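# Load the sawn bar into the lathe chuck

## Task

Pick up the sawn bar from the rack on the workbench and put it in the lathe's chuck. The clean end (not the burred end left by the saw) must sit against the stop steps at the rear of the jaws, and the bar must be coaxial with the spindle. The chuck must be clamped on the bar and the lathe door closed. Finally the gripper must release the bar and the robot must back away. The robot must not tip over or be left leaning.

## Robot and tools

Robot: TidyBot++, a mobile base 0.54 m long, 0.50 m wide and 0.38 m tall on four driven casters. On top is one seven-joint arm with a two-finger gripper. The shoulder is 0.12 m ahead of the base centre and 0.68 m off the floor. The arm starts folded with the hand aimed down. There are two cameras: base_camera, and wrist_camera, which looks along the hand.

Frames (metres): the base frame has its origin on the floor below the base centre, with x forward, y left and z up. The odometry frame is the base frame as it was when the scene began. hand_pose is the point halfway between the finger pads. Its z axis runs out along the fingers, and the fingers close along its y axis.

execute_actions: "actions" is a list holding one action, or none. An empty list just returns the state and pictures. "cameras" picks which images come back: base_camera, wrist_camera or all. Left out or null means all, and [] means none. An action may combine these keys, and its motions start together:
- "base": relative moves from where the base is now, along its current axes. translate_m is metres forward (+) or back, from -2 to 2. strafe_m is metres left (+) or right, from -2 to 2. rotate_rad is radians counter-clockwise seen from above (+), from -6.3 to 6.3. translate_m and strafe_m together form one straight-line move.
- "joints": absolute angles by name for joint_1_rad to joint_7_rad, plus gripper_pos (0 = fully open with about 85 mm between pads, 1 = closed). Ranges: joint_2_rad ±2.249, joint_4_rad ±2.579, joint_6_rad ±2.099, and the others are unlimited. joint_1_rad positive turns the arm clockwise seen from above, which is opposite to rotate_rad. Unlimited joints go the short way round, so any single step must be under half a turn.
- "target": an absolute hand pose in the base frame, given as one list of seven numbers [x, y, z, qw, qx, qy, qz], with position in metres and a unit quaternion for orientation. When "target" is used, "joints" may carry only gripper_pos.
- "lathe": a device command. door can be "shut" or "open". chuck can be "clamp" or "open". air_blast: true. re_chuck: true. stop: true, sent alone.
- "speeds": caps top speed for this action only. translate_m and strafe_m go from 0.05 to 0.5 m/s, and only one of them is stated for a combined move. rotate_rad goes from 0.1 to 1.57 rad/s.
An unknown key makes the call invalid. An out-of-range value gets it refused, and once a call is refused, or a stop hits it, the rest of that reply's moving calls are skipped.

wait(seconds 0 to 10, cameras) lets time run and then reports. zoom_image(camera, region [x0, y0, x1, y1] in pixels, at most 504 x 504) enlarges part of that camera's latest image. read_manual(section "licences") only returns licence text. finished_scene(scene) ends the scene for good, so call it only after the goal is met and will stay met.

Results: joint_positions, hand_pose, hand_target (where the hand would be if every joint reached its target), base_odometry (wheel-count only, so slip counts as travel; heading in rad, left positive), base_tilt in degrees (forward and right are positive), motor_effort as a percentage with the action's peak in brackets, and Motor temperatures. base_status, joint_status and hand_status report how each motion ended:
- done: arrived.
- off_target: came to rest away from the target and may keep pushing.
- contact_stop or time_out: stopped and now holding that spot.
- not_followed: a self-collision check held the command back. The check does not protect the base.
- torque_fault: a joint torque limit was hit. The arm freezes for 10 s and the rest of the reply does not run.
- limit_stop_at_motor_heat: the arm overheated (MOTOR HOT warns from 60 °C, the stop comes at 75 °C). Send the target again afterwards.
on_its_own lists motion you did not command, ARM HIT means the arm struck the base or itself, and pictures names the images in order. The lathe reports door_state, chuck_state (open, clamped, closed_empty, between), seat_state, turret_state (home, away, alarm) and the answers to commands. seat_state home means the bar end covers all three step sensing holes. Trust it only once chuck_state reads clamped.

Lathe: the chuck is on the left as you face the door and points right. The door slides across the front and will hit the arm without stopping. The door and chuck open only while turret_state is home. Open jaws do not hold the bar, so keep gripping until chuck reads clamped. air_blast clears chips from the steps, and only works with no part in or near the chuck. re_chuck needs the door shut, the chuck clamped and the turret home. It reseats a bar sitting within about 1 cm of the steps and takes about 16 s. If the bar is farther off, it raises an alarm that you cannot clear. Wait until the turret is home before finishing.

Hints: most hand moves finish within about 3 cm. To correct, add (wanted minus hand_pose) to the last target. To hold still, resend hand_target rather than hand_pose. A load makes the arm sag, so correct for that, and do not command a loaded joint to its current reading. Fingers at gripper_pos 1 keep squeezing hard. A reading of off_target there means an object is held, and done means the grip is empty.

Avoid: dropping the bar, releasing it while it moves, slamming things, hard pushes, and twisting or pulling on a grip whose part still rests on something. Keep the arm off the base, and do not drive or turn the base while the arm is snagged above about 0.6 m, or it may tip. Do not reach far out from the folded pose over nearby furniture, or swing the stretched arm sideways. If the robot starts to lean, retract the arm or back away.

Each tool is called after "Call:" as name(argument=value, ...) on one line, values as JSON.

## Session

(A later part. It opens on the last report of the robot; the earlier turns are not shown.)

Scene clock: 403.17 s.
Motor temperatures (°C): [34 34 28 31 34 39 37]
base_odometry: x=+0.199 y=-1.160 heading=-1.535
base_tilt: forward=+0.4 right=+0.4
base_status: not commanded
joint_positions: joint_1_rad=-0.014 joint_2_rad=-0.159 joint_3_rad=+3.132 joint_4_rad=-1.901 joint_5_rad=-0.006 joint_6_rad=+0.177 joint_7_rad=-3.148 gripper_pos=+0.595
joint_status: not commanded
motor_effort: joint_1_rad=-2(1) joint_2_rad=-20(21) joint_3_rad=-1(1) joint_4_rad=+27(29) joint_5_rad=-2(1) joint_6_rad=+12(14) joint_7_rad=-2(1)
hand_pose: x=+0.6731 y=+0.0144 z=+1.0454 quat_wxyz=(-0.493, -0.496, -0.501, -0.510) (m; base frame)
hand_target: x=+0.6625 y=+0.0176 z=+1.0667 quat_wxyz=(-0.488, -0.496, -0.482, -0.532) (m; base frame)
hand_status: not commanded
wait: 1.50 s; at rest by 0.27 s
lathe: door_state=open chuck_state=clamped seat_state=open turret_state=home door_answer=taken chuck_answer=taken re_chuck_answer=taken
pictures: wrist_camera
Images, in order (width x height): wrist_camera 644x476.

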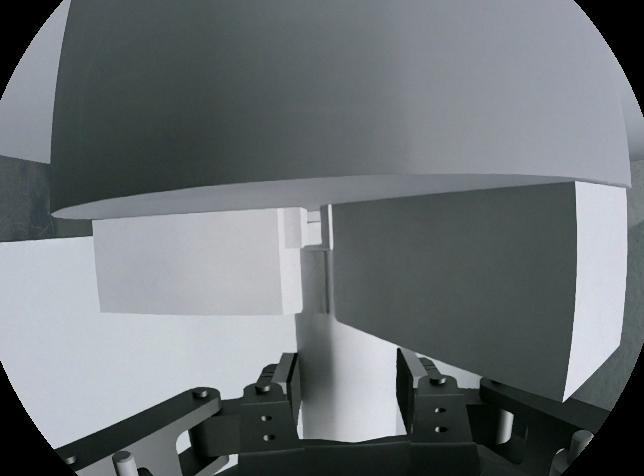

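Call:
execute_actions(actions=[{"joints":{"gripper_pos":0.35}}], cameras=["wrist_camera"])

Call:
execute_actions(actions=[{"base":{"translate_m":-0.05},"speeds":{"translate_m":0.15}}], cameras=["wrist_camera"])

Call:
zoom_image(camera="wrist_camera", region=[240, 180, 400, 300])

Scene clock: 410.37 s.
Motor temperatures (°C): [34 34 28 31 34 39 37]
base_odometry: x=+0.199 y=-1.160 heading=-1.535
base_tilt: forward=+0.4 right=+0.5
base_status: not commanded
joint_positions: joint_1_rad=-0.014 joint_2_rad=-0.167 joint_3_rad=+3.132 joint_4_rad=-1.893 joint_5_rad=-0.006 joint_6_rad=+0.177 joint_7_rad=-3.158 gripper_pos=+0.350
joint_status: all done
motor_effort: joint_1_rad=+0(2) joint_2_rad=-19(25) joint_3_rad=+0(1) joint_4_rad=+25(29) joint_5_rad=+0(3) joint_6_rad=+11(13) joint_7_rad=+1(2)
hand_pose: x=+0.6707 y=+0.0144 z=+1.0546 quat_wxyz=(-0.494, -0.494, -0.495, -0.516) (m; base frame)
hand_target: x=+0.6625 y=+0.0176 z=+1.0667 quat_wxyz=(-0.488, -0.496, -0.482, -0.532) (m; base frame)
hand_status: not commanded
lathe: door_state=open chuck_state=clamped seat_state=open turret_state=home door_answer=taken chuck_answer=taken re_chuck_answer=taken
pictures: wrist_camera
Images, in order (width x height): wrist_camera 644x476.

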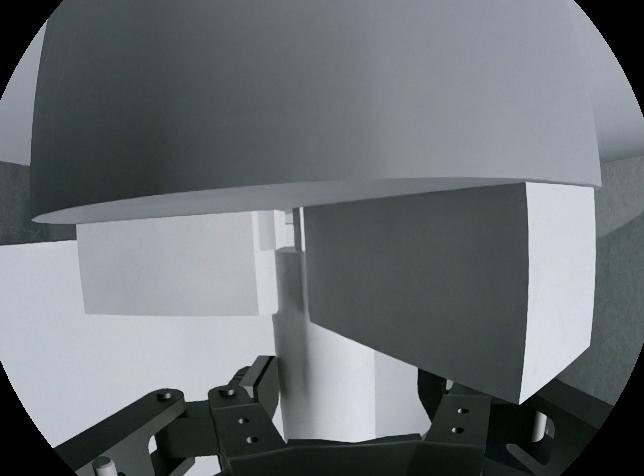

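Scene clock: 411.37 s.
Motor temperatures (°C): [34 34 28 31 34 39 37]
base_odometry: x=+0.198 y=-1.110 heading=-1.535
base_tilt: forward=+0.3 right=+0.5
base_status: done
joint_positions: joint_1_rad=-0.014 joint_2_rad=-0.183 joint_3_rad=+3.132 joint_4_rad=-1.892 joint_5_rad=-0.006 joint_6_rad=+0.177 joint_7_rad=-3.158 gripper_pos=+0.350
joint_status: not commanded
motor_effort: joint_1_rad=+0(0) joint_2_rad=-16(21) joint_3_rad=+0(1) joint_4_rad=+23(25) joint_5_rad=+0(1) joint_6_rad=+9(10) joint_7_rad=+1(1)
hand_pose: x=+0.6645 y=+0.0143 z=+1.0645 quat_wxyz=(-0.499, -0.490, -0.490, -0.521) (m; base frame)
hand_target: x=+0.6625 y=+0.0176 z=+1.0667 quat_wxyz=(-0.488, -0.496, -0.482, -0.532) (m; base frame)
hand_status: not commanded
lathe: door_state=open chuck_state=clamped seat_state=open turret_state=home door_answer=taken chuck_answer=taken re_chuck_answer=taken
pictures: wrist_camera
Images, in order (width x height): wrist_camera 644x476.

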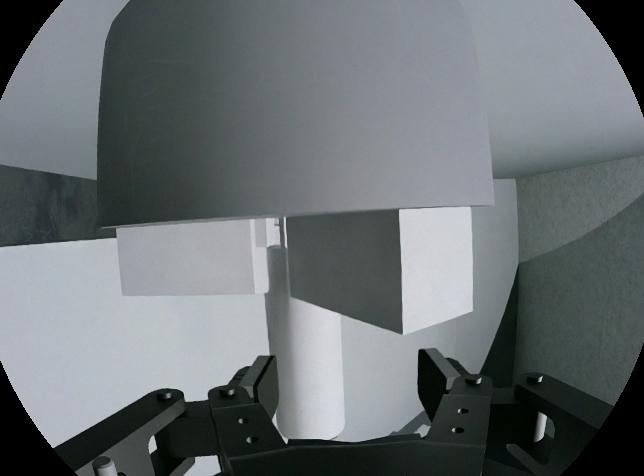

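Scaled by 3.150.

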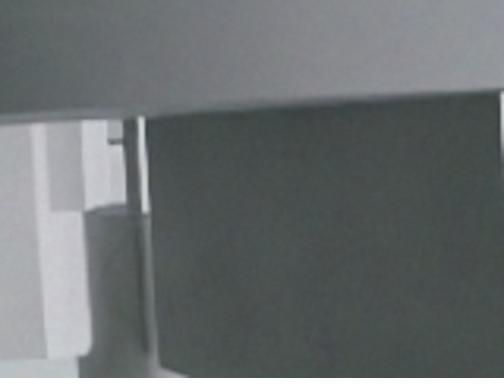

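Call:
execute_actions(actions=[{"base":{"translate_m":-0.5}}], cameras=["wrist_camera"])

Call:
execute_actions(actions=[{"lathe":{"door":"shut"}}], cameras=[])

Call:
wait(seconds=6, cameras=[])

Call:
execute_actions(actions=[{"lathe":{"re_chuck":true}}], cameras=[])

Call:
wait(seconds=10, cameras=[])

Call:
wait(seconds=9, cameras=["base_camera"])

Scene clock: 418.60 s.
Motor temperatures (°C): [34 34 28 31 34 39 37]
base_odometry: x=+0.180 y=-0.610 heading=-1.535
base_tilt: forward=+0.4 right=+0.5
base_status: done
joint_positions: joint_1_rad=-0.014 joint_2_rad=-0.189 joint_3_rad=+3.132 joint_4_rad=-1.892 joint_5_rad=-0.006 joint_6_rad=+0.177 joint_7_rad=-3.158 gripper_pos=+0.350
joint_status: not commanded
motor_effort: joint_1_rad=+0(0) joint_2_rad=-16(19) joint_3_rad=+0(1) joint_4_rad=+23(24) joint_5_rad=+1(1) joint_6_rad=+8(9) joint_7_rad=+0(1)
hand_pose: x=+0.6621 y=+0.0142 z=+1.0678 quat_wxyz=(-0.500, -0.488, -0.489, -0.522) (m; base frame)
hand_target: x=+0.6625 y=+0.0176 z=+1.0667 quat_wxyz=(-0.488, -0.496, -0.482, -0.532) (m; base frame)
hand_status: not commanded
lathe: door_state=open chuck_state=clamped seat_state=open turret_state=home door_answer=taken chuck_answer=taken re_chuck_answer=taken
pictures: wrist_camera
Images, in order (width x height): wrist_camera 644x476.

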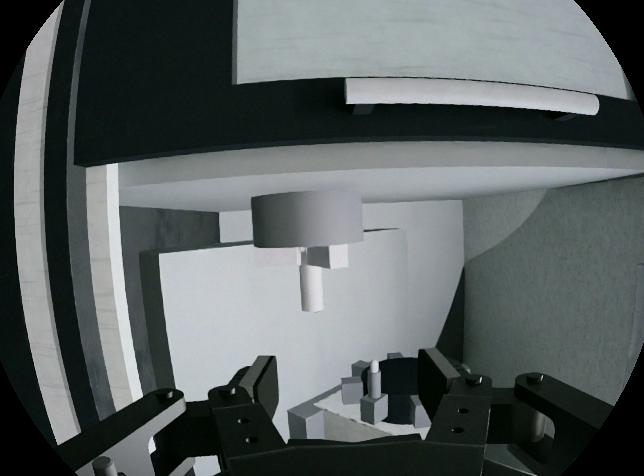

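Scene clock: 418.90 s.
Motor temperatures (°C): [34 34 28 31 34 39 37]
base_odometry: x=+0.180 y=-0.610 heading=-1.535
base_tilt: forward=+0.4 right=+0.4
base_status: not commanded
joint_positions: joint_1_rad=-0.014 joint_2_rad=-0.189 joint_3_rad=+3.132 joint_4_rad=-1.892 joint_5_rad=-0.006 joint_6_rad=+0.177 joint_7_rad=-3.158 gripper_pos=+0.350
joint_status: not commanded
motor_effort: joint_1_rad=+0(0) joint_2_rad=-16(16) joint_3_rad=+0(1) joint_4_rad=+24(24) joint_5_rad=+0(1) joint_6_rad=+9(9) joint_7_rad=+1(1)
hand_pose: x=+0.6621 y=+0.0142 z=+1.0678 quat_wxyz=(-0.500, -0.488, -0.489, -0.522) (m; base frame)
hand_target: x=+0.6625 y=+0.0176 z=+1.0667 quat_wxyz=(-0.488, -0.496, -0.482, -0.532) (m; base frame)
hand_status: not commanded
lathe: door_state=between chuck_state=clamped seat_state=open turret_state=home door_answer=taken chuck_answer=taken re_chuck_answer=taken
pictures: none
No camera images: "cameras" was empty.

Scene clock: 424.90 s.
Motor temperatures (°C): [34 34 28 31 34 39 37]
base_odometry: x=+0.180 y=-0.610 heading=-1.535
base_tilt: forward=+0.3 right=+0.4
base_status: not commanded
joint_positions: joint_1_rad=-0.014 joint_2_rad=-0.189 joint_3_rad=+3.132 joint_4_rad=-1.892 joint_5_rad=-0.006 joint_6_rad=+0.177 joint_7_rad=-3.158 gripper_pos=+0.350
joint_status: not commanded
motor_effort: joint_1_rad=+0(0) joint_2_rad=-16(16) joint_3_rad=+1(1) joint_4_rad=+23(24) joint_5_rad=+0(1) joint_6_rad=+9(9) joint_7_rad=+0(1)
hand_pose: x=+0.6621 y=+0.0142 z=+1.0678 quat_wxyz=(-0.500, -0.488, -0.489, -0.522) (m; base frame)
hand_target: x=+0.6625 y=+0.0176 z=+1.0667 quat_wxyz=(-0.488, -0.496, -0.482, -0.532) (m; base frame)
hand_status: not commanded
wait: 6.00 s; at rest by 0.27 s
lathe: door_state=shut chuck_state=clamped seat_state=open turret_state=home door_answer=taken chuck_answer=taken re_chuck_answer=taken
pictures: none
No camera images: "cameras" was empty.

Scene clock: 425.20 s.
Motor temperatures (°C): [34 34 28 31 34 39 37]
base_odometry: x=+0.180 y=-0.610 heading=-1.535
base_tilt: forward=+0.3 right=+0.5
base_status: not commanded
joint_positions: joint_1_rad=-0.014 joint_2_rad=-0.189 joint_3_rad=+3.132 joint_4_rad=-1.892 joint_5_rad=-0.006 joint_6_rad=+0.177 joint_7_rad=-3.158 gripper_pos=+0.350
joint_status: not commanded
motor_effort: joint_1_rad=+0(0) joint_2_rad=-16(16) joint_3_rad=+0(1) joint_4_rad=+23(23) joint_5_rad=+0(1) joint_6_rad=+9(9) joint_7_rad=+1(1)
hand_pose: x=+0.6621 y=+0.0142 z=+1.0678 quat_wxyz=(-0.500, -0.488, -0.489, -0.522) (m; base frame)
hand_target: x=+0.6625 y=+0.0176 z=+1.0667 quat_wxyz=(-0.488, -0.496, -0.482, -0.532) (m; base frame)
hand_status: not commanded
lathe: door_state=shut chuck_state=clamped seat_state=open turret_state=away door_answer=taken chuck_answer=taken re_chuck_answer=taken
pictures: none
No camera images: "cameras" was empty.

Scene clock: 435.20 s.
Motor temperatures (°C): [34 34 28 31 34 39 37]
base_odometry: x=+0.180 y=-0.610 heading=-1.535
base_tilt: forward=+0.3 right=+0.5
base_status: not commanded
joint_positions: joint_1_rad=-0.014 joint_2_rad=-0.189 joint_3_rad=+3.132 joint_4_rad=-1.892 joint_5_rad=-0.006 joint_6_rad=+0.177 joint_7_rad=-3.158 gripper_pos=+0.350
joint_status: not commanded
motor_effort: joint_1_rad=+0(0) joint_2_rad=-16(16) joint_3_rad=+0(1) joint_4_rad=+22(23) joint_5_rad=-1(1) joint_6_rad=+9(9) joint_7_rad=+1(1)
hand_pose: x=+0.6621 y=+0.0142 z=+1.0678 quat_wxyz=(-0.500, -0.488, -0.489, -0.522) (m; base frame)
hand_target: x=+0.6625 y=+0.0176 z=+1.0667 quat_wxyz=(-0.488, -0.496, -0.482, -0.532) (m; base frame)
hand_status: not commanded
wait: 10.00 s; at rest by 0.27 s
lathe: door_state=shut chuck_state=clamped seat_state=open turret_state=away door_answer=taken chuck_answer=taken re_chuck_answer=taken
pictures: none
No camera images: "cameras" was empty.

Scene clock: 444.20 s.
Motor temperatures (°C): [34 34 28 31 34 39 37]
base_odometry: x=+0.180 y=-0.610 heading=-1.535
base_tilt: forward=+0.3 right=+0.5
base_status: not commanded
joint_positions: joint_1_rad=-0.014 joint_2_rad=-0.189 joint_3_rad=+3.132 joint_4_rad=-1.892 joint_5_rad=-0.006 joint_6_rad=+0.177 joint_7_rad=-3.158 gripper_pos=+0.350
joint_status: not commanded
motor_effort: joint_1_rad=+0(0) joint_2_rad=-16(16) joint_3_rad=+0(1) joint_4_rad=+23(23) joint_5_rad=+0(1) joint_6_rad=+8(9) joint_7_rad=+1(1)
hand_pose: x=+0.6621 y=+0.0142 z=+1.0678 quat_wxyz=(-0.500, -0.488, -0.489, -0.522) (m; base frame)
hand_target: x=+0.6625 y=+0.0176 z=+1.0667 quat_wxyz=(-0.488, -0.496, -0.482, -0.532) (m; base frame)
hand_status: not commanded
wait: 9.00 s; at rest by 0.27 s
lathe: door_state=shut chuck_state=clamped seat_state=open turret_state=home door_answer=taken chuck_answer=taken re_chuck_answer=taken
pictures: base_camera
Images, in order (width x height): base_camera 644x364.

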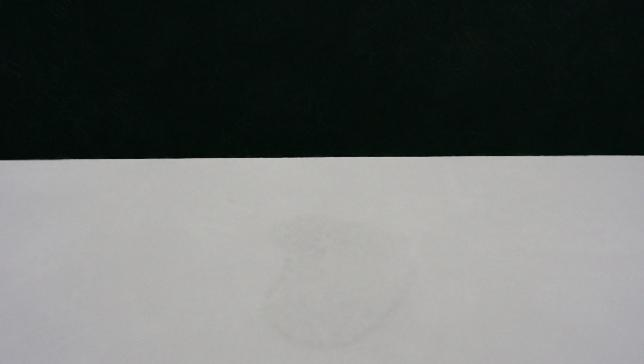

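Call:
execute_actions(actions=[{"lathe":{"door":"open"},"joints":{"joint_2_rad":-0.159,"joint_4_rad":-1.90}}], cameras=[])

Call:
wait(seconds=6, cameras=["wrist_camera"])

Call:
zoom_image(camera="wrist_camera", region=[240, 180, 400, 330])

Scene clock: 453.07 s.
Motor temperatures (°C): [34 34 28 30 34 39 37]
base_odometry: x=+0.180 y=-0.610 heading=-1.535
base_tilt: forward=+0.3 right=+0.5
base_status: not commanded
joint_positions: joint_1_rad=-0.014 joint_2_rad=-0.166 joint_3_rad=+3.132 joint_4_rad=-1.892 joint_5_rad=-0.006 joint_6_rad=+0.177 joint_7_rad=-3.158 gripper_pos=+0.350
joint_status: all done
motor_effort: joint_1_rad=+0(0) joint_2_rad=-17(18) joint_3_rad=+0(1) joint_4_rad=+23(24) joint_5_rad=+0(1) joint_6_rad=+8(9) joint_7_rad=+1(1)
hand_pose: x=+0.6709 y=+0.0144 z=+1.0551 quat_wxyz=(-0.494, -0.494, -0.495, -0.516) (m; base frame)
hand_target: x=+0.6731 y=+0.0178 z=+1.0458 quat_wxyz=(-0.480, -0.506, -0.492, -0.522) (m; base frame)
hand_status: not commanded
lathe: door_state=between chuck_state=clamped seat_state=open turret_state=home door_answer=taken chuck_answer=taken re_chuck_answer=taken
pictures: none
No camera images: "cameras" was empty.

Scene clock: 459.07 s.
Motor temperatures (°C): [34 34 28 30 34 39 37]
base_odometry: x=+0.180 y=-0.610 heading=-1.535
base_tilt: forward=+0.3 right=+0.5
base_status: not commanded
joint_positions: joint_1_rad=-0.014 joint_2_rad=-0.166 joint_3_rad=+3.132 joint_4_rad=-1.892 joint_5_rad=-0.006 joint_6_rad=+0.177 joint_7_rad=-3.158 gripper_pos=+0.350
joint_status: all done
motor_effort: joint_1_rad=+0(0) joint_2_rad=-16(18) joint_3_rad=+0(1) joint_4_rad=+23(24) joint_5_rad=+0(1) joint_6_rad=+9(9) joint_7_rad=+1(1)
hand_pose: x=+0.6709 y=+0.0144 z=+1.0551 quat_wxyz=(-0.494, -0.494, -0.495, -0.516) (m; base frame)
hand_target: x=+0.6731 y=+0.0178 z=+1.0458 quat_wxyz=(-0.480, -0.506, -0.492, -0.522) (m; base frame)
hand_status: not commanded
wait: 6.00 s; at rest by 0.27 s
lathe: door_state=open chuck_state=clamped seat_state=open turret_state=home door_answer=taken chuck_answer=taken re_chuck_answer=taken
pictures: wrist_camera
Images, in order (width x height): wrist_camera 644x476.

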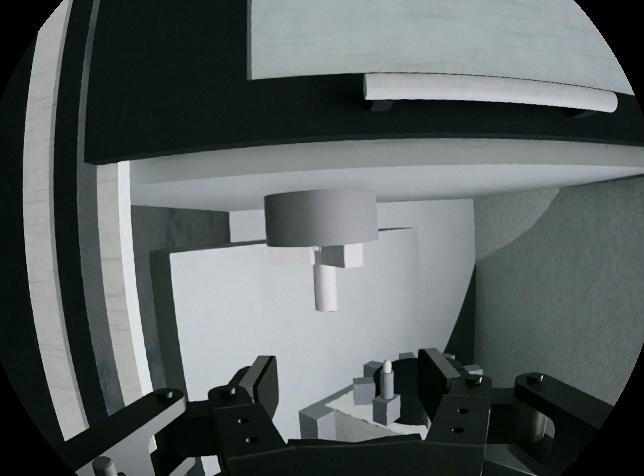

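Scaled by 3.150.

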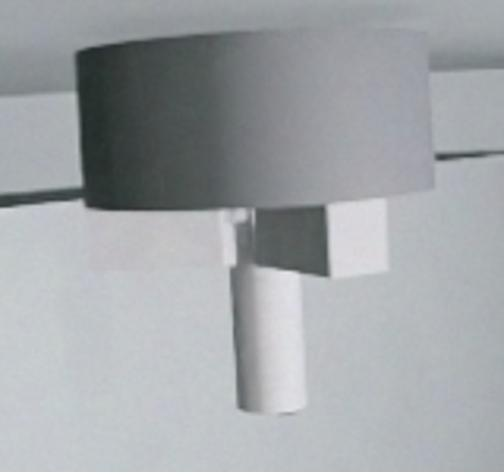

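Call:
execute_actions(actions=[{"base":{"translate_m":0.48},"joints":{"joint_2_rad":-0.15,"joint_4_rad":-1.908,"gripper_pos":0.3,"joint_7_rad":-3.19}}], cameras=["wrist_camera"])

Scene clock: 464.87 s.
Motor temperatures (°C): [34 34 28 30 34 39 37]
base_odometry: x=+0.197 y=-1.090 heading=-1.534
base_tilt: forward=+0.3 right=+0.5
base_status: done
joint_positions: joint_1_rad=-0.014 joint_2_rad=-0.144 joint_3_rad=+3.132 joint_4_rad=-1.892 joint_5_rad=-0.006 joint_6_rad=+0.177 joint_7_rad=-3.158 gripper_pos=+0.300
joint_status: all done
motor_effort: joint_1_rad=+0(1) joint_2_rad=-17(20) joint_3_rad=+0(1) joint_4_rad=+23(24) joint_5_rad=+1(2) joint_6_rad=+9(9) joint_7_rad=+1(2)
hand_pose: x=+0.6789 y=+0.0145 z=+1.0428 quat_wxyz=(-0.489, -0.500, -0.500, -0.511) (m; base frame)
hand_target: x=+0.6759 y=+0.0178 z=+1.0358 quat_wxyz=(-0.478, -0.507, -0.498, -0.516) (m; base frame)
hand_status: not commanded
lathe: door_state=open chuck_state=clamped seat_state=open turret_state=home door_answer=taken chuck_answer=taken re_chuck_answer=taken
pictures: wrist_camera
Images, in order (width x height): wrist_camera 644x476.

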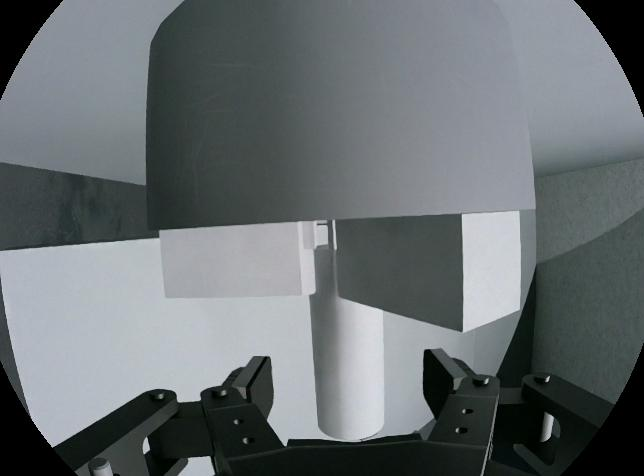

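Call:
execute_actions(actions=[{"base":{"translate_m":0.065},"speeds":{"translate_m":0.1}}], cameras=["wrist_camera"])

Scene clock: 469.90 s.
Motor temperatures (°C): [34 34 28 30 34 39 37]
base_odometry: x=+0.199 y=-1.155 heading=-1.534
base_tilt: forward=+0.3 right=+0.5
base_status: done
joint_positions: joint_1_rad=-0.014 joint_2_rad=-0.144 joint_3_rad=+3.132 joint_4_rad=-1.892 joint_5_rad=-0.006 joint_6_rad=+0.177 joint_7_rad=-3.158 gripper_pos=+0.300
joint_status: not commanded
motor_effort: joint_1_rad=+0(0) joint_2_rad=-17(20) joint_3_rad=+0(1) joint_4_rad=+23(24) joint_5_rad=+1(1) joint_6_rad=+9(9) joint_7_rad=+1(1)
hand_pose: x=+0.6790 y=+0.0145 z=+1.0427 quat_wxyz=(-0.489, -0.500, -0.500, -0.511) (m; base frame)
hand_target: x=+0.6759 y=+0.0178 z=+1.0358 quat_wxyz=(-0.478, -0.507, -0.498, -0.516) (m; base frame)
hand_status: not commanded
lathe: door_state=open chuck_state=clamped seat_state=open turret_state=home door_answer=taken chuck_answer=taken re_chuck_answer=taken
pictures: wrist_camera
Images, in order (width x height): wrist_camera 644x476.

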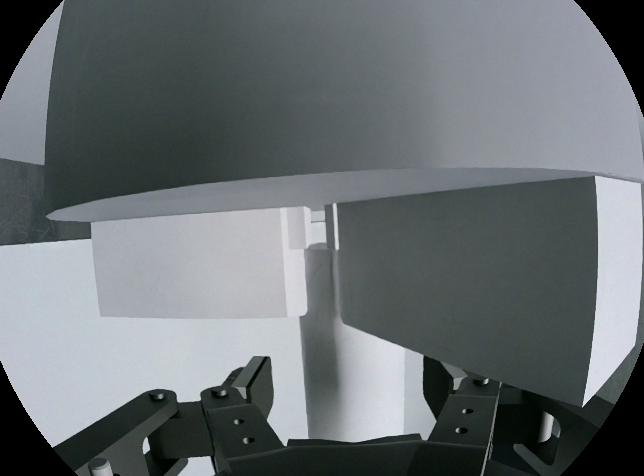

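Call:
execute_actions(actions=[{"base":{"translate_m":-0.002},"speeds":{"translate_m":0.1},"joints":{"joint_2_rad":-0.162}}], cameras=[])

Scene clock: 473.17 s.
Motor temperatures (°C): [34 34 28 30 34 39 37]
base_odometry: x=+0.199 y=-1.153 heading=-1.534
base_tilt: forward=+0.3 right=+0.4
base_status: done
joint_positions: joint_1_rad=-0.014 joint_2_rad=-0.151 joint_3_rad=+3.132 joint_4_rad=-1.892 joint_5_rad=-0.006 joint_6_rad=+0.177 joint_7_rad=-3.158 gripper_pos=+0.300
joint_status: all done
motor_effort: joint_1_rad=+0(1) joint_2_rad=-18(22) joint_3_rad=+0(1) joint_4_rad=+22(24) joint_5_rad=-1(1) joint_6_rad=+9(9) joint_7_rad=+1(1)
hand_pose: x=+0.6766 y=+0.0144 z=+1.0464 quat_wxyz=(-0.491, -0.498, -0.499, -0.512) (m; base frame)
hand_target: x=+0.6716 y=+0.0177 z=+1.0425 quat_wxyz=(-0.481, -0.504, -0.495, -0.519) (m; base frame)
hand_status: not commanded
lathe: door_state=open chuck_state=clamped seat_state=open turret_state=home door_answer=taken chuck_answer=taken re_chuck_answer=taken
pictures: none
No camera images: "cameras" was empty.

Call:
execute_actions(actions=[{"joints":{"gripper_pos":1.0}}], cameras=["wrist_camera"])

Call:
execute_actions(actions=[{"joints":{"joint_2_rad":-0.188,"joint_4_rad":-1.895,"joint_7_rad":-3.19}}], cameras=[])

Call:
execute_actions(actions=[{"lathe":{"chuck":"open"}}], cameras=[])

Call:
wait(seconds=2, cameras=["wrist_camera"])

Scene clock: 478.93 s.
Motor temperatures (°C): [34 34 28 30 34 39 37]
base_odometry: x=+0.199 y=-1.153 heading=-1.534
base_tilt: forward=+0.4 right=+0.4
base_status: not commanded
joint_positions: joint_1_rad=-0.014 joint_2_rad=-0.154 joint_3_rad=+3.132 joint_4_rad=-1.896 joint_5_rad=-0.006 joint_6_rad=+0.176 joint_7_rad=-3.158 gripper_pos=+0.606
joint_status: gripper_pos off_target (ended at +0.606, target +1.000)
motor_effort: joint_1_rad=+0(0) joint_2_rad=-18(19) joint_3_rad=+1(1) joint_4_rad=+23(29) joint_5_rad=-1(1) joint_6_rad=+10(13) joint_7_rad=+0(1)
hand_pose: x=+0.6753 y=+0.0144 z=+1.0451 quat_wxyz=(-0.490, -0.499, -0.499, -0.512) (m; base frame)
hand_target: x=+0.6716 y=+0.0177 z=+1.0425 quat_wxyz=(-0.481, -0.504, -0.495, -0.519) (m; base frame)
hand_status: not commanded
lathe: door_state=open chuck_state=clamped seat_state=open turret_state=home door_answer=taken chuck_answer=taken re_chuck_answer=taken
pictures: wrist_camera
Images, in order (width x height): wrist_camera 644x476.

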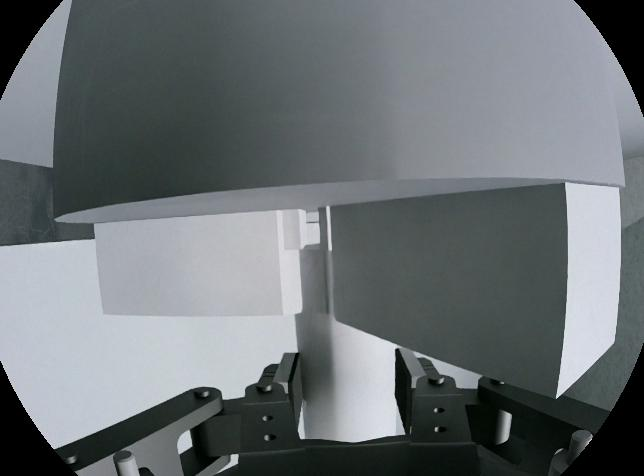

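Scene clock: 479.53 s.
Motor temperatures (°C): [34 34 28 30 34 39 37]
base_odometry: x=+0.199 y=-1.153 heading=-1.534
base_tilt: forward=+0.3 right=+0.4
base_status: not commanded
joint_positions: joint_1_rad=-0.014 joint_2_rad=-0.154 joint_3_rad=+3.132 joint_4_rad=-1.896 joint_5_rad=-0.006 joint_6_rad=+0.176 joint_7_rad=-3.158 gripper_pos=+0.606
joint_status: all done
motor_effort: joint_1_rad=+0(0) joint_2_rad=-22(22) joint_3_rad=+1(1) joint_4_rad=+25(25) joint_5_rad=+0(1) joint_6_rad=+11(12) joint_7_rad=+0(1)
hand_pose: x=+0.6751 y=+0.0144 z=+1.0454 quat_wxyz=(-0.490, -0.499, -0.499, -0.512) (m; base frame)
hand_target: x=+0.6625 y=+0.0176 z=+1.0648 quat_wxyz=(-0.490, -0.494, -0.486, -0.529) (m; base frame)
hand_status: not commanded
lathe: door_state=open chuck_state=clamped seat_state=open turret_state=home door_answer=taken chuck_answer=taken re_chuck_answer=taken
pictures: none
No camera images: "cameras" was empty.

Scene clock: 479.83 s.
Motor temperatures (°C): [34 34 28 30 34 39 37]
base_odometry: x=+0.199 y=-1.153 heading=-1.534
base_tilt: forward=+0.4 right=+0.5
base_status: not commanded
joint_positions: joint_1_rad=-0.014 joint_2_rad=-0.154 joint_3_rad=+3.132 joint_4_rad=-1.897 joint_5_rad=-0.006 joint_6_rad=+0.176 joint_7_rad=-3.158 gripper_pos=+0.606
joint_status: not commanded
motor_effort: joint_1_rad=+0(0) joint_2_rad=-22(22) joint_3_rad=+0(1) joint_4_rad=+28(28) joint_5_rad=+0(1) joint_6_rad=+13(13) joint_7_rad=+1(1)
hand_pose: x=+0.6750 y=+0.0144 z=+1.0449 quat_wxyz=(-0.490, -0.499, -0.499, -0.512) (m; base frame)
hand_target: x=+0.6625 y=+0.0176 z=+1.0648 quat_wxyz=(-0.490, -0.494, -0.486, -0.529) (m; base frame)
hand_status: not commanded
lathe: door_state=open chuck_state=between seat_state=open turret_state=home door_answer=taken chuck_answer=taken re_chuck_answer=taken
pictures: none
No camera images: "cameras" was empty.

Scene clock: 481.83 s.
Motor temperatures (°C): [34 34 28 30 34 39 37]
base_odometry: x=+0.199 y=-1.153 heading=-1.534
base_tilt: forward=+0.3 right=+0.5
base_status: not commanded
joint_positions: joint_1_rad=-0.014 joint_2_rad=-0.154 joint_3_rad=+3.132 joint_4_rad=-1.897 joint_5_rad=-0.006 joint_6_rad=+0.176 joint_7_rad=-3.158 gripper_pos=+0.606
joint_status: not commanded
motor_effort: joint_1_rad=+0(0) joint_2_rad=-22(22) joint_3_rad=+1(1) joint_4_rad=+28(28) joint_5_rad=+0(1) joint_6_rad=+13(13) joint_7_rad=+1(1)
hand_pose: x=+0.6750 y=+0.0144 z=+1.0449 quat_wxyz=(-0.490, -0.499, -0.499, -0.512) (m; base frame)
hand_target: x=+0.6625 y=+0.0176 z=+1.0648 quat_wxyz=(-0.490, -0.494, -0.486, -0.529) (m; base frame)
hand_status: not commanded
wait: 2.00 s; at rest by 0.27 s
lathe: door_state=open chuck_state=open seat_state=open turret_state=home door_answer=taken chuck_answer=taken re_chuck_answer=taken
pictures: wrist_camera
Images, in order (width x height): wrist_camera 644x476.

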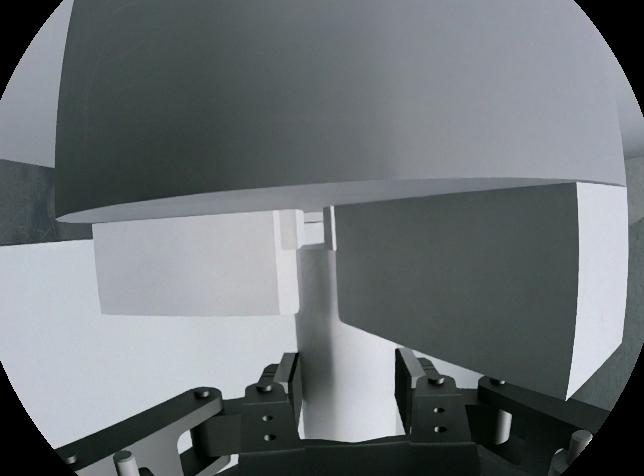

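Call:
execute_actions(actions=[{"base":{"strafe_m":-0.04},"speeds":{"strafe_m":0.1}}], cameras=["wrist_camera"])

Call:
zoom_image(camera="wrist_camera", region=[240, 40, 400, 200])

Call:
execute_actions(actions=[{"base":{"translate_m":-0.15},"speeds":{"translate_m":0.2}}], cameras=["wrist_camera"])

Call:
zoom_image(camera="wrist_camera", region=[150, 100, 450, 260])

Scene clock: 487.57 s.
Motor temperatures (°C): [34 34 28 30 34 39 37]
base_odometry: x=+0.159 y=-1.155 heading=-1.533
base_tilt: forward=+0.4 right=+0.5
base_status: done
joint_positions: joint_1_rad=-0.014 joint_2_rad=-0.154 joint_3_rad=+3.132 joint_4_rad=-1.897 joint_5_rad=-0.006 joint_6_rad=+0.176 joint_7_rad=-3.158 gripper_pos=+0.606
joint_status: not commanded
motor_effort: joint_1_rad=+0(2) joint_2_rad=-22(24) joint_3_rad=+1(2) joint_4_rad=+28(28) joint_5_rad=+0(1) joint_6_rad=+13(13) joint_7_rad=+0(1)
hand_pose: x=+0.6750 y=+0.0146 z=+1.0449 quat_wxyz=(-0.490, -0.499, -0.499, -0.512) (m; base frame)
hand_target: x=+0.6625 y=+0.0176 z=+1.0648 quat_wxyz=(-0.490, -0.494, -0.486, -0.529) (m; base frame)
hand_status: not commanded
lathe: door_state=open chuck_state=open seat_state=open turret_state=home door_answer=taken chuck_answer=taken re_chuck_answer=taken
pictures: wrist_camera
Images, in order (width x height): wrist_camera 644x476.

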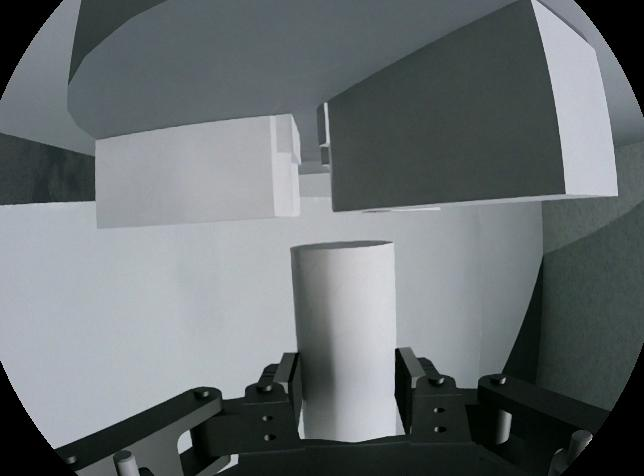

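Scaled by 3.150.

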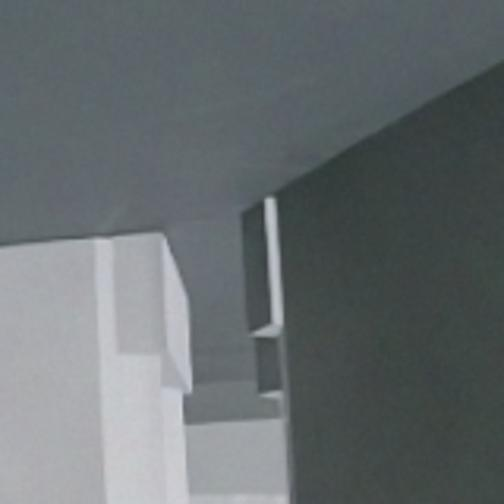

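Scene clock: 489.00 s.
Motor temperatures (°C): [34 34 28 30 34 39 37]
base_odometry: x=+0.154 y=-1.005 heading=-1.533
base_tilt: forward=+0.3 right=+0.5
base_status: done
joint_positions: joint_1_rad=-0.014 joint_2_rad=-0.159 joint_3_rad=+3.132 joint_4_rad=-1.897 joint_5_rad=-0.006 joint_6_rad=+0.176 joint_7_rad=-3.158 gripper_pos=+0.606
joint_status: not commanded
motor_effort: joint_1_rad=+0(1) joint_2_rad=-22(25) joint_3_rad=+0(1) joint_4_rad=+27(29) joint_5_rad=+0(1) joint_6_rad=+13(13) joint_7_rad=+0(1)
hand_pose: x=+0.6734 y=+0.0145 z=+1.0473 quat_wxyz=(-0.491, -0.498, -0.498, -0.513) (m; base frame)
hand_target: x=+0.6625 y=+0.0176 z=+1.0648 quat_wxyz=(-0.490, -0.494, -0.486, -0.529) (m; base frame)
hand_status: not commanded
lathe: door_state=open chuck_state=open seat_state=open turret_state=home door_answer=taken chuck_answer=taken re_chuck_answer=taken
pictures: wrist_camera
Images, in order (width x height): wrist_camera 644x476.

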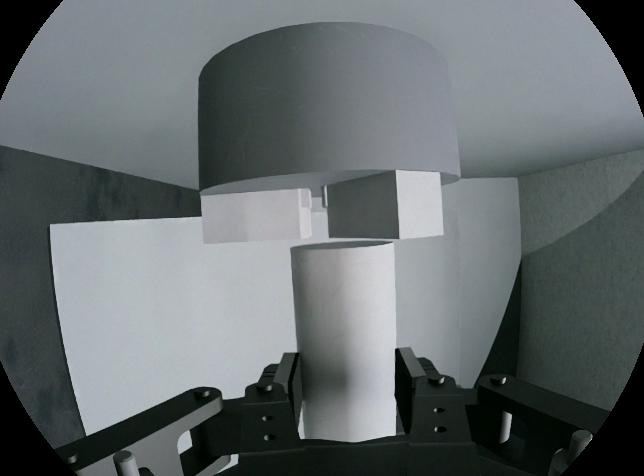

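Scaled by 1.680.

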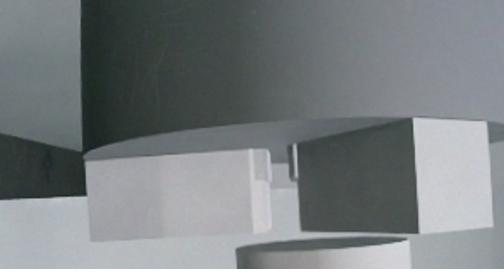

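Call:
execute_actions(actions=[{"base":{"translate_m":-0.25}}], cameras=[])

Call:
execute_actions(actions=[{"lathe":{"air_blast":true}}], cameras=[])

Call:
wait(seconds=2.5, cameras=[])

Call:
execute_actions(actions=[{"lathe":{"air_blast":true}}], cameras=[])

Call:
wait(seconds=2.5, cameras=[])

Call:
execute_actions(actions=[{"base":{"translate_m":0.4}}], cameras=["wrist_camera"])

Call:
zoom_image(camera="wrist_camera", region=[240, 40, 400, 200])

Scene clock: 497.87 s.
Motor temperatures (°C): [34 34 28 30 34 39 37]
base_odometry: x=+0.144 y=-0.755 heading=-1.533
base_tilt: forward=+0.4 right=+0.5
base_status: done
joint_positions: joint_1_rad=-0.014 joint_2_rad=-0.164 joint_3_rad=+3.132 joint_4_rad=-1.897 joint_5_rad=-0.006 joint_6_rad=+0.176 joint_7_rad=-3.158 gripper_pos=+0.606
joint_status: not commanded
motor_effort: joint_1_rad=+0(1) joint_2_rad=-21(25) joint_3_rad=+1(1) joint_4_rad=+28(29) joint_5_rad=+0(1) joint_6_rad=+13(13) joint_7_rad=+1(1)
hand_pose: x=+0.6715 y=+0.0145 z=+1.0502 quat_wxyz=(-0.492, -0.496, -0.497, -0.514) (m; base frame)
hand_target: x=+0.6625 y=+0.0176 z=+1.0648 quat_wxyz=(-0.490, -0.494, -0.486, -0.529) (m; base frame)
hand_status: not commanded
lathe: door_state=open chuck_state=open seat_state=open turret_state=home door_answer=taken chuck_answer=taken re_chuck_answer=taken
pictures: none
No camera images: "cameras" was empty.

Scene clock: 498.17 s.
Motor temperatures (°C): [34 34 28 30 34 39 37]
base_odometry: x=+0.144 y=-0.755 heading=-1.533
base_tilt: forward=+0.2 right=+0.5
base_status: not commanded
joint_positions: joint_1_rad=-0.014 joint_2_rad=-0.164 joint_3_rad=+3.132 joint_4_rad=-1.897 joint_5_rad=-0.006 joint_6_rad=+0.176 joint_7_rad=-3.158 gripper_pos=+0.606
joint_status: not commanded
motor_effort: joint_1_rad=+0(0) joint_2_rad=-21(22) joint_3_rad=+1(1) joint_4_rad=+27(28) joint_5_rad=-1(1) joint_6_rad=+13(13) joint_7_rad=+0(1)
hand_pose: x=+0.6715 y=+0.0145 z=+1.0502 quat_wxyz=(-0.492, -0.496, -0.497, -0.514) (m; base frame)
hand_target: x=+0.6625 y=+0.0176 z=+1.0648 quat_wxyz=(-0.490, -0.494, -0.486, -0.529) (m; base frame)
hand_status: not commanded
lathe: door_state=open chuck_state=open seat_state=open turret_state=home door_answer=taken chuck_answer=taken re_chuck_answer=taken
pictures: none
No camera images: "cameras" was empty.

Scene clock: 500.67 s.
Motor temperatures (°C): [34 34 28 30 34 39 37]
base_odometry: x=+0.144 y=-0.755 heading=-1.533
base_tilt: forward=+0.3 right=+0.5
base_status: not commanded
joint_positions: joint_1_rad=-0.014 joint_2_rad=-0.164 joint_3_rad=+3.132 joint_4_rad=-1.897 joint_5_rad=-0.006 joint_6_rad=+0.176 joint_7_rad=-3.158 gripper_pos=+0.606
joint_status: not commanded
motor_effort: joint_1_rad=+0(0) joint_2_rad=-21(22) joint_3_rad=+0(1) joint_4_rad=+27(28) joint_5_rad=+1(1) joint_6_rad=+13(13) joint_7_rad=+1(1)
hand_pose: x=+0.6715 y=+0.0145 z=+1.0502 quat_wxyz=(-0.492, -0.496, -0.497, -0.514) (m; base frame)
hand_target: x=+0.6625 y=+0.0176 z=+1.0648 quat_wxyz=(-0.490, -0.494, -0.486, -0.529) (m; base frame)
hand_status: not commanded
wait: 2.50 s; at rest by 0.27 s
lathe: door_state=open chuck_state=open seat_state=open turret_state=home door_answer=taken chuck_answer=taken re_chuck_answer=taken
pictures: none
No camera images: "cameras" was empty.

Scene clock: 500.97 s.
Motor temperatures (°C): [34 34 28 30 34 39 37]
base_odometry: x=+0.144 y=-0.755 heading=-1.533
base_tilt: forward=+0.4 right=+0.5
base_status: not commanded
joint_positions: joint_1_rad=-0.014 joint_2_rad=-0.164 joint_3_rad=+3.132 joint_4_rad=-1.897 joint_5_rad=-0.006 joint_6_rad=+0.176 joint_7_rad=-3.158 gripper_pos=+0.606
joint_status: not commanded
motor_effort: joint_1_rad=+0(0) joint_2_rad=-21(22) joint_3_rad=+0(1) joint_4_rad=+28(28) joint_5_rad=+0(1) joint_6_rad=+12(13) joint_7_rad=+1(1)
hand_pose: x=+0.6715 y=+0.0145 z=+1.0502 quat_wxyz=(-0.492, -0.496, -0.497, -0.514) (m; base frame)
hand_target: x=+0.6625 y=+0.0176 z=+1.0648 quat_wxyz=(-0.490, -0.494, -0.486, -0.529) (m; base frame)
hand_status: not commanded
lathe: door_state=open chuck_state=open seat_state=open turret_state=home door_answer=taken chuck_answer=taken re_chuck_answer=taken
pictures: none
No camera images: "cameras" was empty.

Scene clock: 503.47 s.
Motor temperatures (°C): [34 34 28 30 34 39 37]
base_odometry: x=+0.144 y=-0.755 heading=-1.533
base_tilt: forward=+0.3 right=+0.5
base_status: not commanded
joint_positions: joint_1_rad=-0.014 joint_2_rad=-0.164 joint_3_rad=+3.132 joint_4_rad=-1.897 joint_5_rad=-0.006 joint_6_rad=+0.176 joint_7_rad=-3.158 gripper_pos=+0.606
joint_status: not commanded
motor_effort: joint_1_rad=+0(0) joint_2_rad=-21(22) joint_3_rad=+1(1) joint_4_rad=+28(28) joint_5_rad=+1(1) joint_6_rad=+13(13) joint_7_rad=+1(1)
hand_pose: x=+0.6715 y=+0.0145 z=+1.0502 quat_wxyz=(-0.492, -0.496, -0.497, -0.514) (m; base frame)
hand_target: x=+0.6625 y=+0.0176 z=+1.0648 quat_wxyz=(-0.490, -0.494, -0.486, -0.529) (m; base frame)
hand_status: not commanded
wait: 2.50 s; at rest by 0.27 s
lathe: door_state=open chuck_state=open seat_state=open turret_state=home door_answer=taken chuck_answer=taken re_chuck_answer=taken
pictures: none
No camera images: "cameras" was empty.

Scene clock: 505.73 s.
Motor temperatures (°C): [34 34 28 30 34 39 37]
base_odometry: x=+0.159 y=-1.155 heading=-1.534
base_tilt: forward=+0.4 right=+0.5
base_status: done
joint_positions: joint_1_rad=-0.014 joint_2_rad=-0.153 joint_3_rad=+3.132 joint_4_rad=-1.898 joint_5_rad=-0.006 joint_6_rad=+0.176 joint_7_rad=-3.158 gripper_pos=+0.606
joint_status: not commanded
motor_effort: joint_1_rad=+0(1) joint_2_rad=-22(25) joint_3_rad=+0(2) joint_4_rad=+27(29) joint_5_rad=+1(1) joint_6_rad=+13(14) joint_7_rad=+1(1)
hand_pose: x=+0.6755 y=+0.0146 z=+1.0437 quat_wxyz=(-0.489, -0.499, -0.500, -0.511) (m; base frame)
hand_target: x=+0.6625 y=+0.0176 z=+1.0648 quat_wxyz=(-0.490, -0.494, -0.486, -0.529) (m; base frame)
hand_status: not commanded
lathe: door_state=open chuck_state=open seat_state=open turret_state=home door_answer=taken chuck_answer=taken re_chuck_answer=taken
pictures: wrist_camera
Images, in order (width x height): wrist_camera 644x476.

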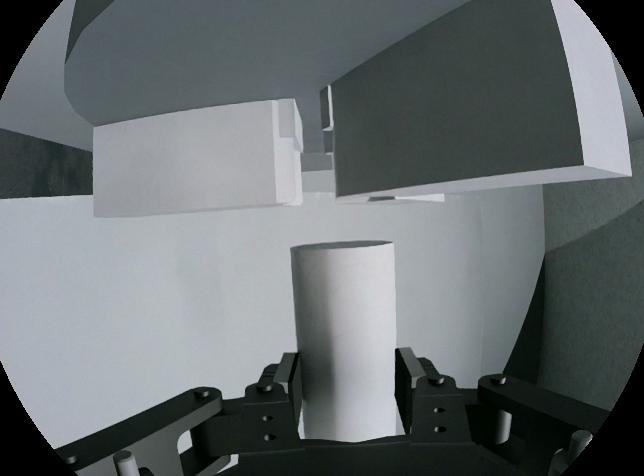

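Scaled by 3.150.

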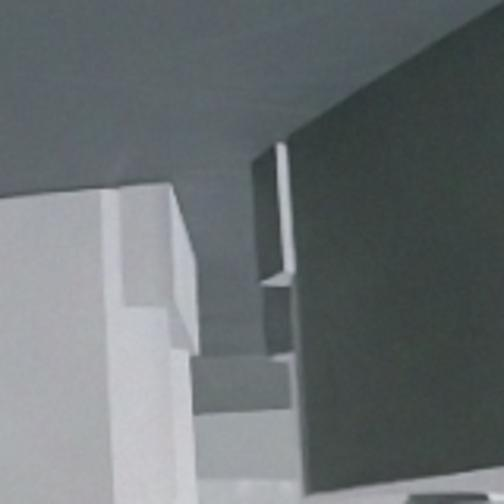

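Call:
zoom_image(camera="wrist_camera", region=[280, 220, 410, 300])

Call:
zoom_image(camera="wrist_camera", region=[270, 140, 460, 215])

Scaled by 3.877.

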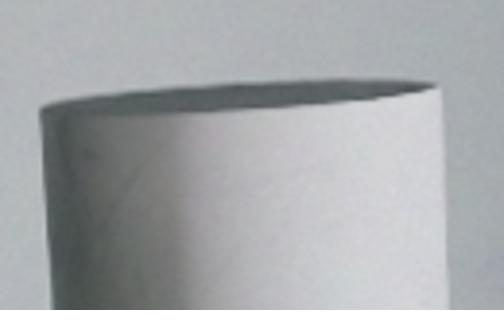

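Scaled by 2.653.

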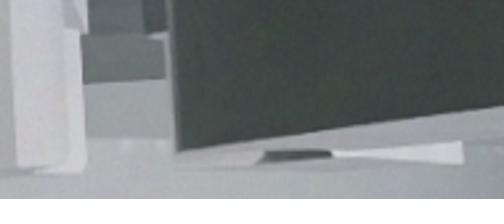

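Call:
execute_actions(actions=[{"base":{"translate_m":-0.002,"strafe_m":0.018},"speeds":{"strafe_m":0.05}}], cameras=["wrist_camera"])

Call:
execute_actions(actions=[{"base":{"strafe_m":0.006},"speeds":{"strafe_m":0.05}}], cameras=["wrist_camera"])

Scene clock: 515.67 s.
Motor temperatures (°C): [34 34 28 30 34 39 37]
base_odometry: x=+0.177 y=-1.152 heading=-1.534
base_tilt: forward=+0.4 right=+0.5
base_status: done
joint_positions: joint_1_rad=-0.015 joint_2_rad=-0.153 joint_3_rad=+3.132 joint_4_rad=-1.898 joint_5_rad=-0.006 joint_6_rad=+0.176 joint_7_rad=-3.158 gripper_pos=+0.606
joint_status: not commanded
motor_effort: joint_1_rad=+0(2) joint_2_rad=-22(23) joint_3_rad=+0(3) joint_4_rad=+28(28) joint_5_rad=+0(1) joint_6_rad=+12(13) joint_7_rad=+1(1)
hand_pose: x=+0.6755 y=+0.0147 z=+1.0437 quat_wxyz=(-0.489, -0.499, -0.500, -0.511) (m; base frame)
hand_target: x=+0.6625 y=+0.0176 z=+1.0648 quat_wxyz=(-0.490, -0.494, -0.486, -0.529) (m; base frame)
hand_status: not commanded
lathe: door_state=open chuck_state=open seat_state=open turret_state=home door_answer=taken chuck_answer=taken re_chuck_answer=taken
pictures: wrist_camera
Images, in order (width x height): wrist_camera 644x476.

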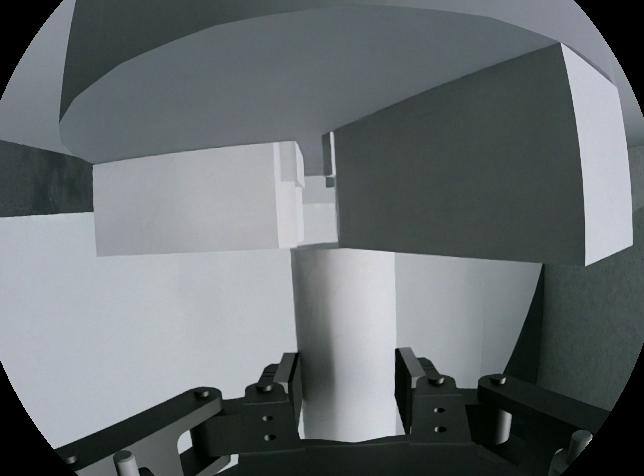

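Scene clock: 516.27 s.
Motor temperatures (°C): [34 34 28 30 34 39 37]
base_odometry: x=+0.183 y=-1.152 heading=-1.534
base_tilt: forward=+0.4 right=+0.4
base_status: done
joint_positions: joint_1_rad=-0.015 joint_2_rad=-0.154 joint_3_rad=+3.132 joint_4_rad=-1.898 joint_5_rad=-0.006 joint_6_rad=+0.176 joint_7_rad=-3.158 gripper_pos=+0.606
joint_status: not commanded
motor_effort: joint_1_rad=+0(2) joint_2_rad=-22(23) joint_3_rad=+0(3) joint_4_rad=+27(28) joint_5_rad=+0(1) joint_6_rad=+13(13) joint_7_rad=+1(1)
hand_pose: x=+0.6752 y=+0.0152 z=+1.0441 quat_wxyz=(-0.489, -0.499, -0.500, -0.512) (m; base frame)
hand_target: x=+0.6625 y=+0.0176 z=+1.0648 quat_wxyz=(-0.490, -0.494, -0.486, -0.529) (m; base frame)
hand_status: not commanded
lathe: door_state=open chuck_state=open seat_state=open turret_state=home door_answer=taken chuck_answer=taken re_chuck_answer=taken
pictures: wrist_camera
Images, in order (width x height): wrist_camera 644x476.

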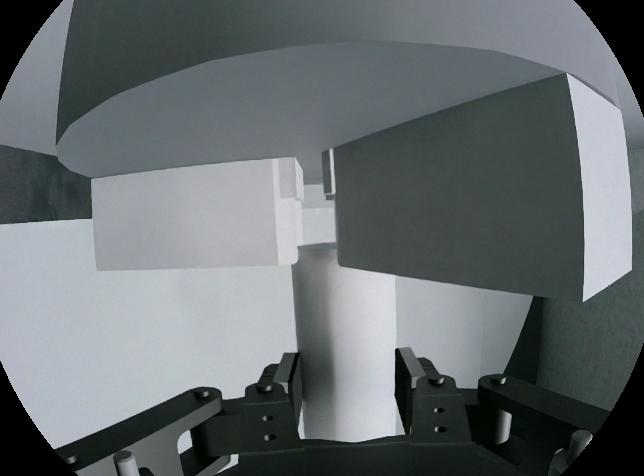

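Call:
execute_actions(actions=[{"base":{"strafe_m":0.011},"speeds":{"strafe_m":0.05}}], cameras=["wrist_camera"])

Call:
execute_actions(actions=[{"base":{"strafe_m":0.005},"speeds":{"strafe_m":0.05}}], cameras=["wrist_camera"])

Call:
zoom_image(camera="wrist_camera", region=[260, 190, 360, 330])

Scene clock: 522.47 s.
Motor temperatures (°C): [34 34 28 30 34 39 37]
base_odometry: x=+0.194 y=-1.152 heading=-1.534
base_tilt: forward=+0.3 right=+0.4
base_status: done
joint_positions: joint_1_rad=-0.017 joint_2_rad=-0.154 joint_3_rad=+3.132 joint_4_rad=-1.898 joint_5_rad=-0.006 joint_6_rad=+0.176 joint_7_rad=-3.158 gripper_pos=+0.606
joint_status: not commanded
motor_effort: joint_1_rad=+0(2) joint_2_rad=-21(23) joint_3_rad=+0(2) joint_4_rad=+27(28) joint_5_rad=+0(1) joint_6_rad=+13(13) joint_7_rad=+0(1)
hand_pose: x=+0.6750 y=+0.0159 z=+1.0444 quat_wxyz=(-0.489, -0.498, -0.500, -0.512) (m; base frame)
hand_target: x=+0.6625 y=+0.0176 z=+1.0648 quat_wxyz=(-0.490, -0.494, -0.486, -0.529) (m; base frame)
hand_status: not commanded
lathe: door_state=open chuck_state=open seat_state=open turret_state=home door_answer=taken chuck_answer=taken re_chuck_answer=taken
pictures: wrist_camera
Images, in order (width x height): wrist_camera 644x476.

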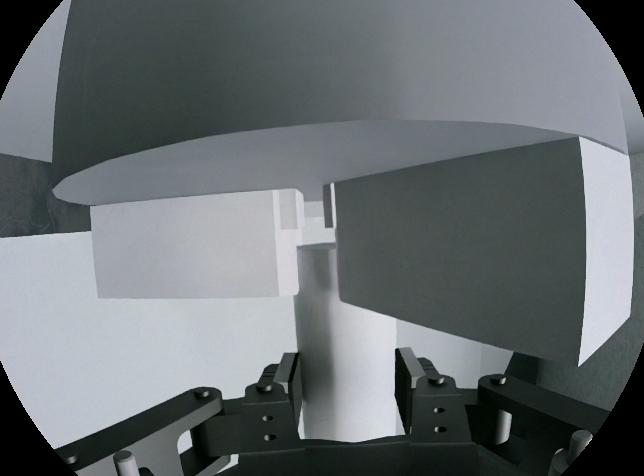

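Scene clock: 523.03 s.
Motor temperatures (°C): [34 34 28 30 34 39 37]
base_odometry: x=+0.200 y=-1.152 heading=-1.534
base_tilt: forward=+0.3 right=+0.4
base_status: done
joint_positions: joint_1_rad=-0.016 joint_2_rad=-0.155 joint_3_rad=+3.132 joint_4_rad=-1.898 joint_5_rad=-0.006 joint_6_rad=+0.176 joint_7_rad=-3.158 gripper_pos=+0.606
joint_status: not commanded
motor_effort: joint_1_rad=+0(2) joint_2_rad=-21(22) joint_3_rad=+0(3) joint_4_rad=+28(29) joint_5_rad=+0(1) joint_6_rad=+13(14) joint_7_rad=+1(1)
hand_pose: x=+0.6748 y=+0.0161 z=+1.0446 quat_wxyz=(-0.489, -0.498, -0.500, -0.512) (m; base frame)
hand_target: x=+0.6625 y=+0.0176 z=+1.0648 quat_wxyz=(-0.490, -0.494, -0.486, -0.529) (m; base frame)
hand_status: not commanded
lathe: door_state=open chuck_state=open seat_state=open turret_state=home door_answer=taken chuck_answer=taken re_chuck_answer=taken
pictures: wrist_camera
Images, in order (width x height): wrist_camera 644x476.

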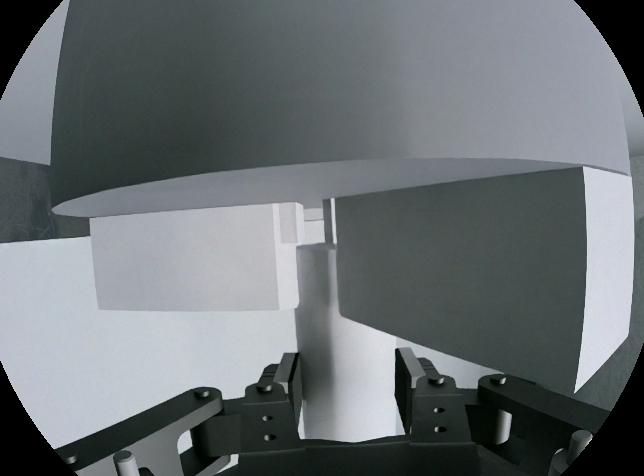

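Scaled by 3.600.

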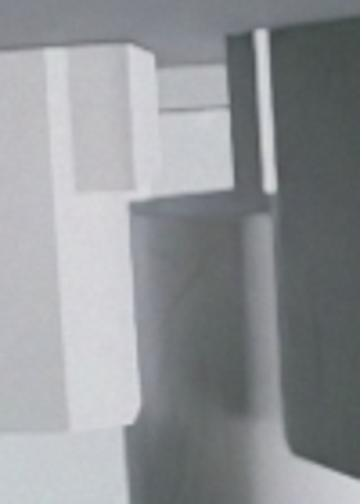

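Call:
execute_actions(actions=[{"base":{"strafe_m":0.005},"speeds":{"strafe_m":0.05}}], cameras=["wrist_camera"])

Call:
zoom_image(camera="wrist_camera", region=[260, 190, 360, 330])

Scene clock: 526.30 s.
Motor temperatures (°C): [34 34 28 30 34 39 37]
base_odometry: x=+0.205 y=-1.152 heading=-1.534
base_tilt: forward=+0.3 right=+0.4
base_status: done
joint_positions: joint_1_rad=-0.014 joint_2_rad=-0.156 joint_3_rad=+3.133 joint_4_rad=-1.899 joint_5_rad=-0.006 joint_6_rad=+0.176 joint_7_rad=-3.158 gripper_pos=+0.606
joint_status: not commanded
motor_effort: joint_1_rad=-1(3) joint_2_rad=-21(22) joint_3_rad=+0(3) joint_4_rad=+28(30) joint_5_rad=+1(1) joint_6_rad=+13(14) joint_7_rad=+0(1)
hand_pose: x=+0.6742 y=+0.0140 z=+1.0449 quat_wxyz=(-0.490, -0.499, -0.499, -0.512) (m; base frame)
hand_target: x=+0.6625 y=+0.0176 z=+1.0648 quat_wxyz=(-0.490, -0.494, -0.486, -0.529) (m; base frame)
hand_status: not commanded
lathe: door_state=open chuck_state=open seat_state=open turret_state=home door_answer=taken chuck_answer=taken re_chuck_answer=taken
pictures: wrist_camera
Images, in order (width x height): wrist_camera 644x476.

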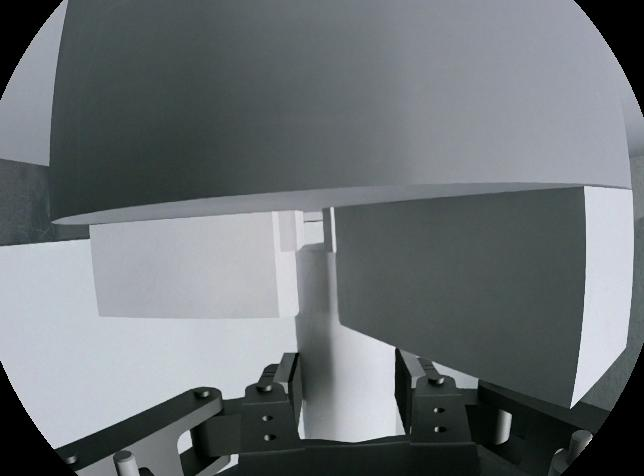

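Scaled by 3.600.

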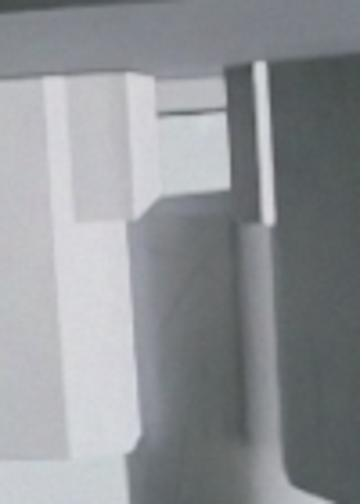

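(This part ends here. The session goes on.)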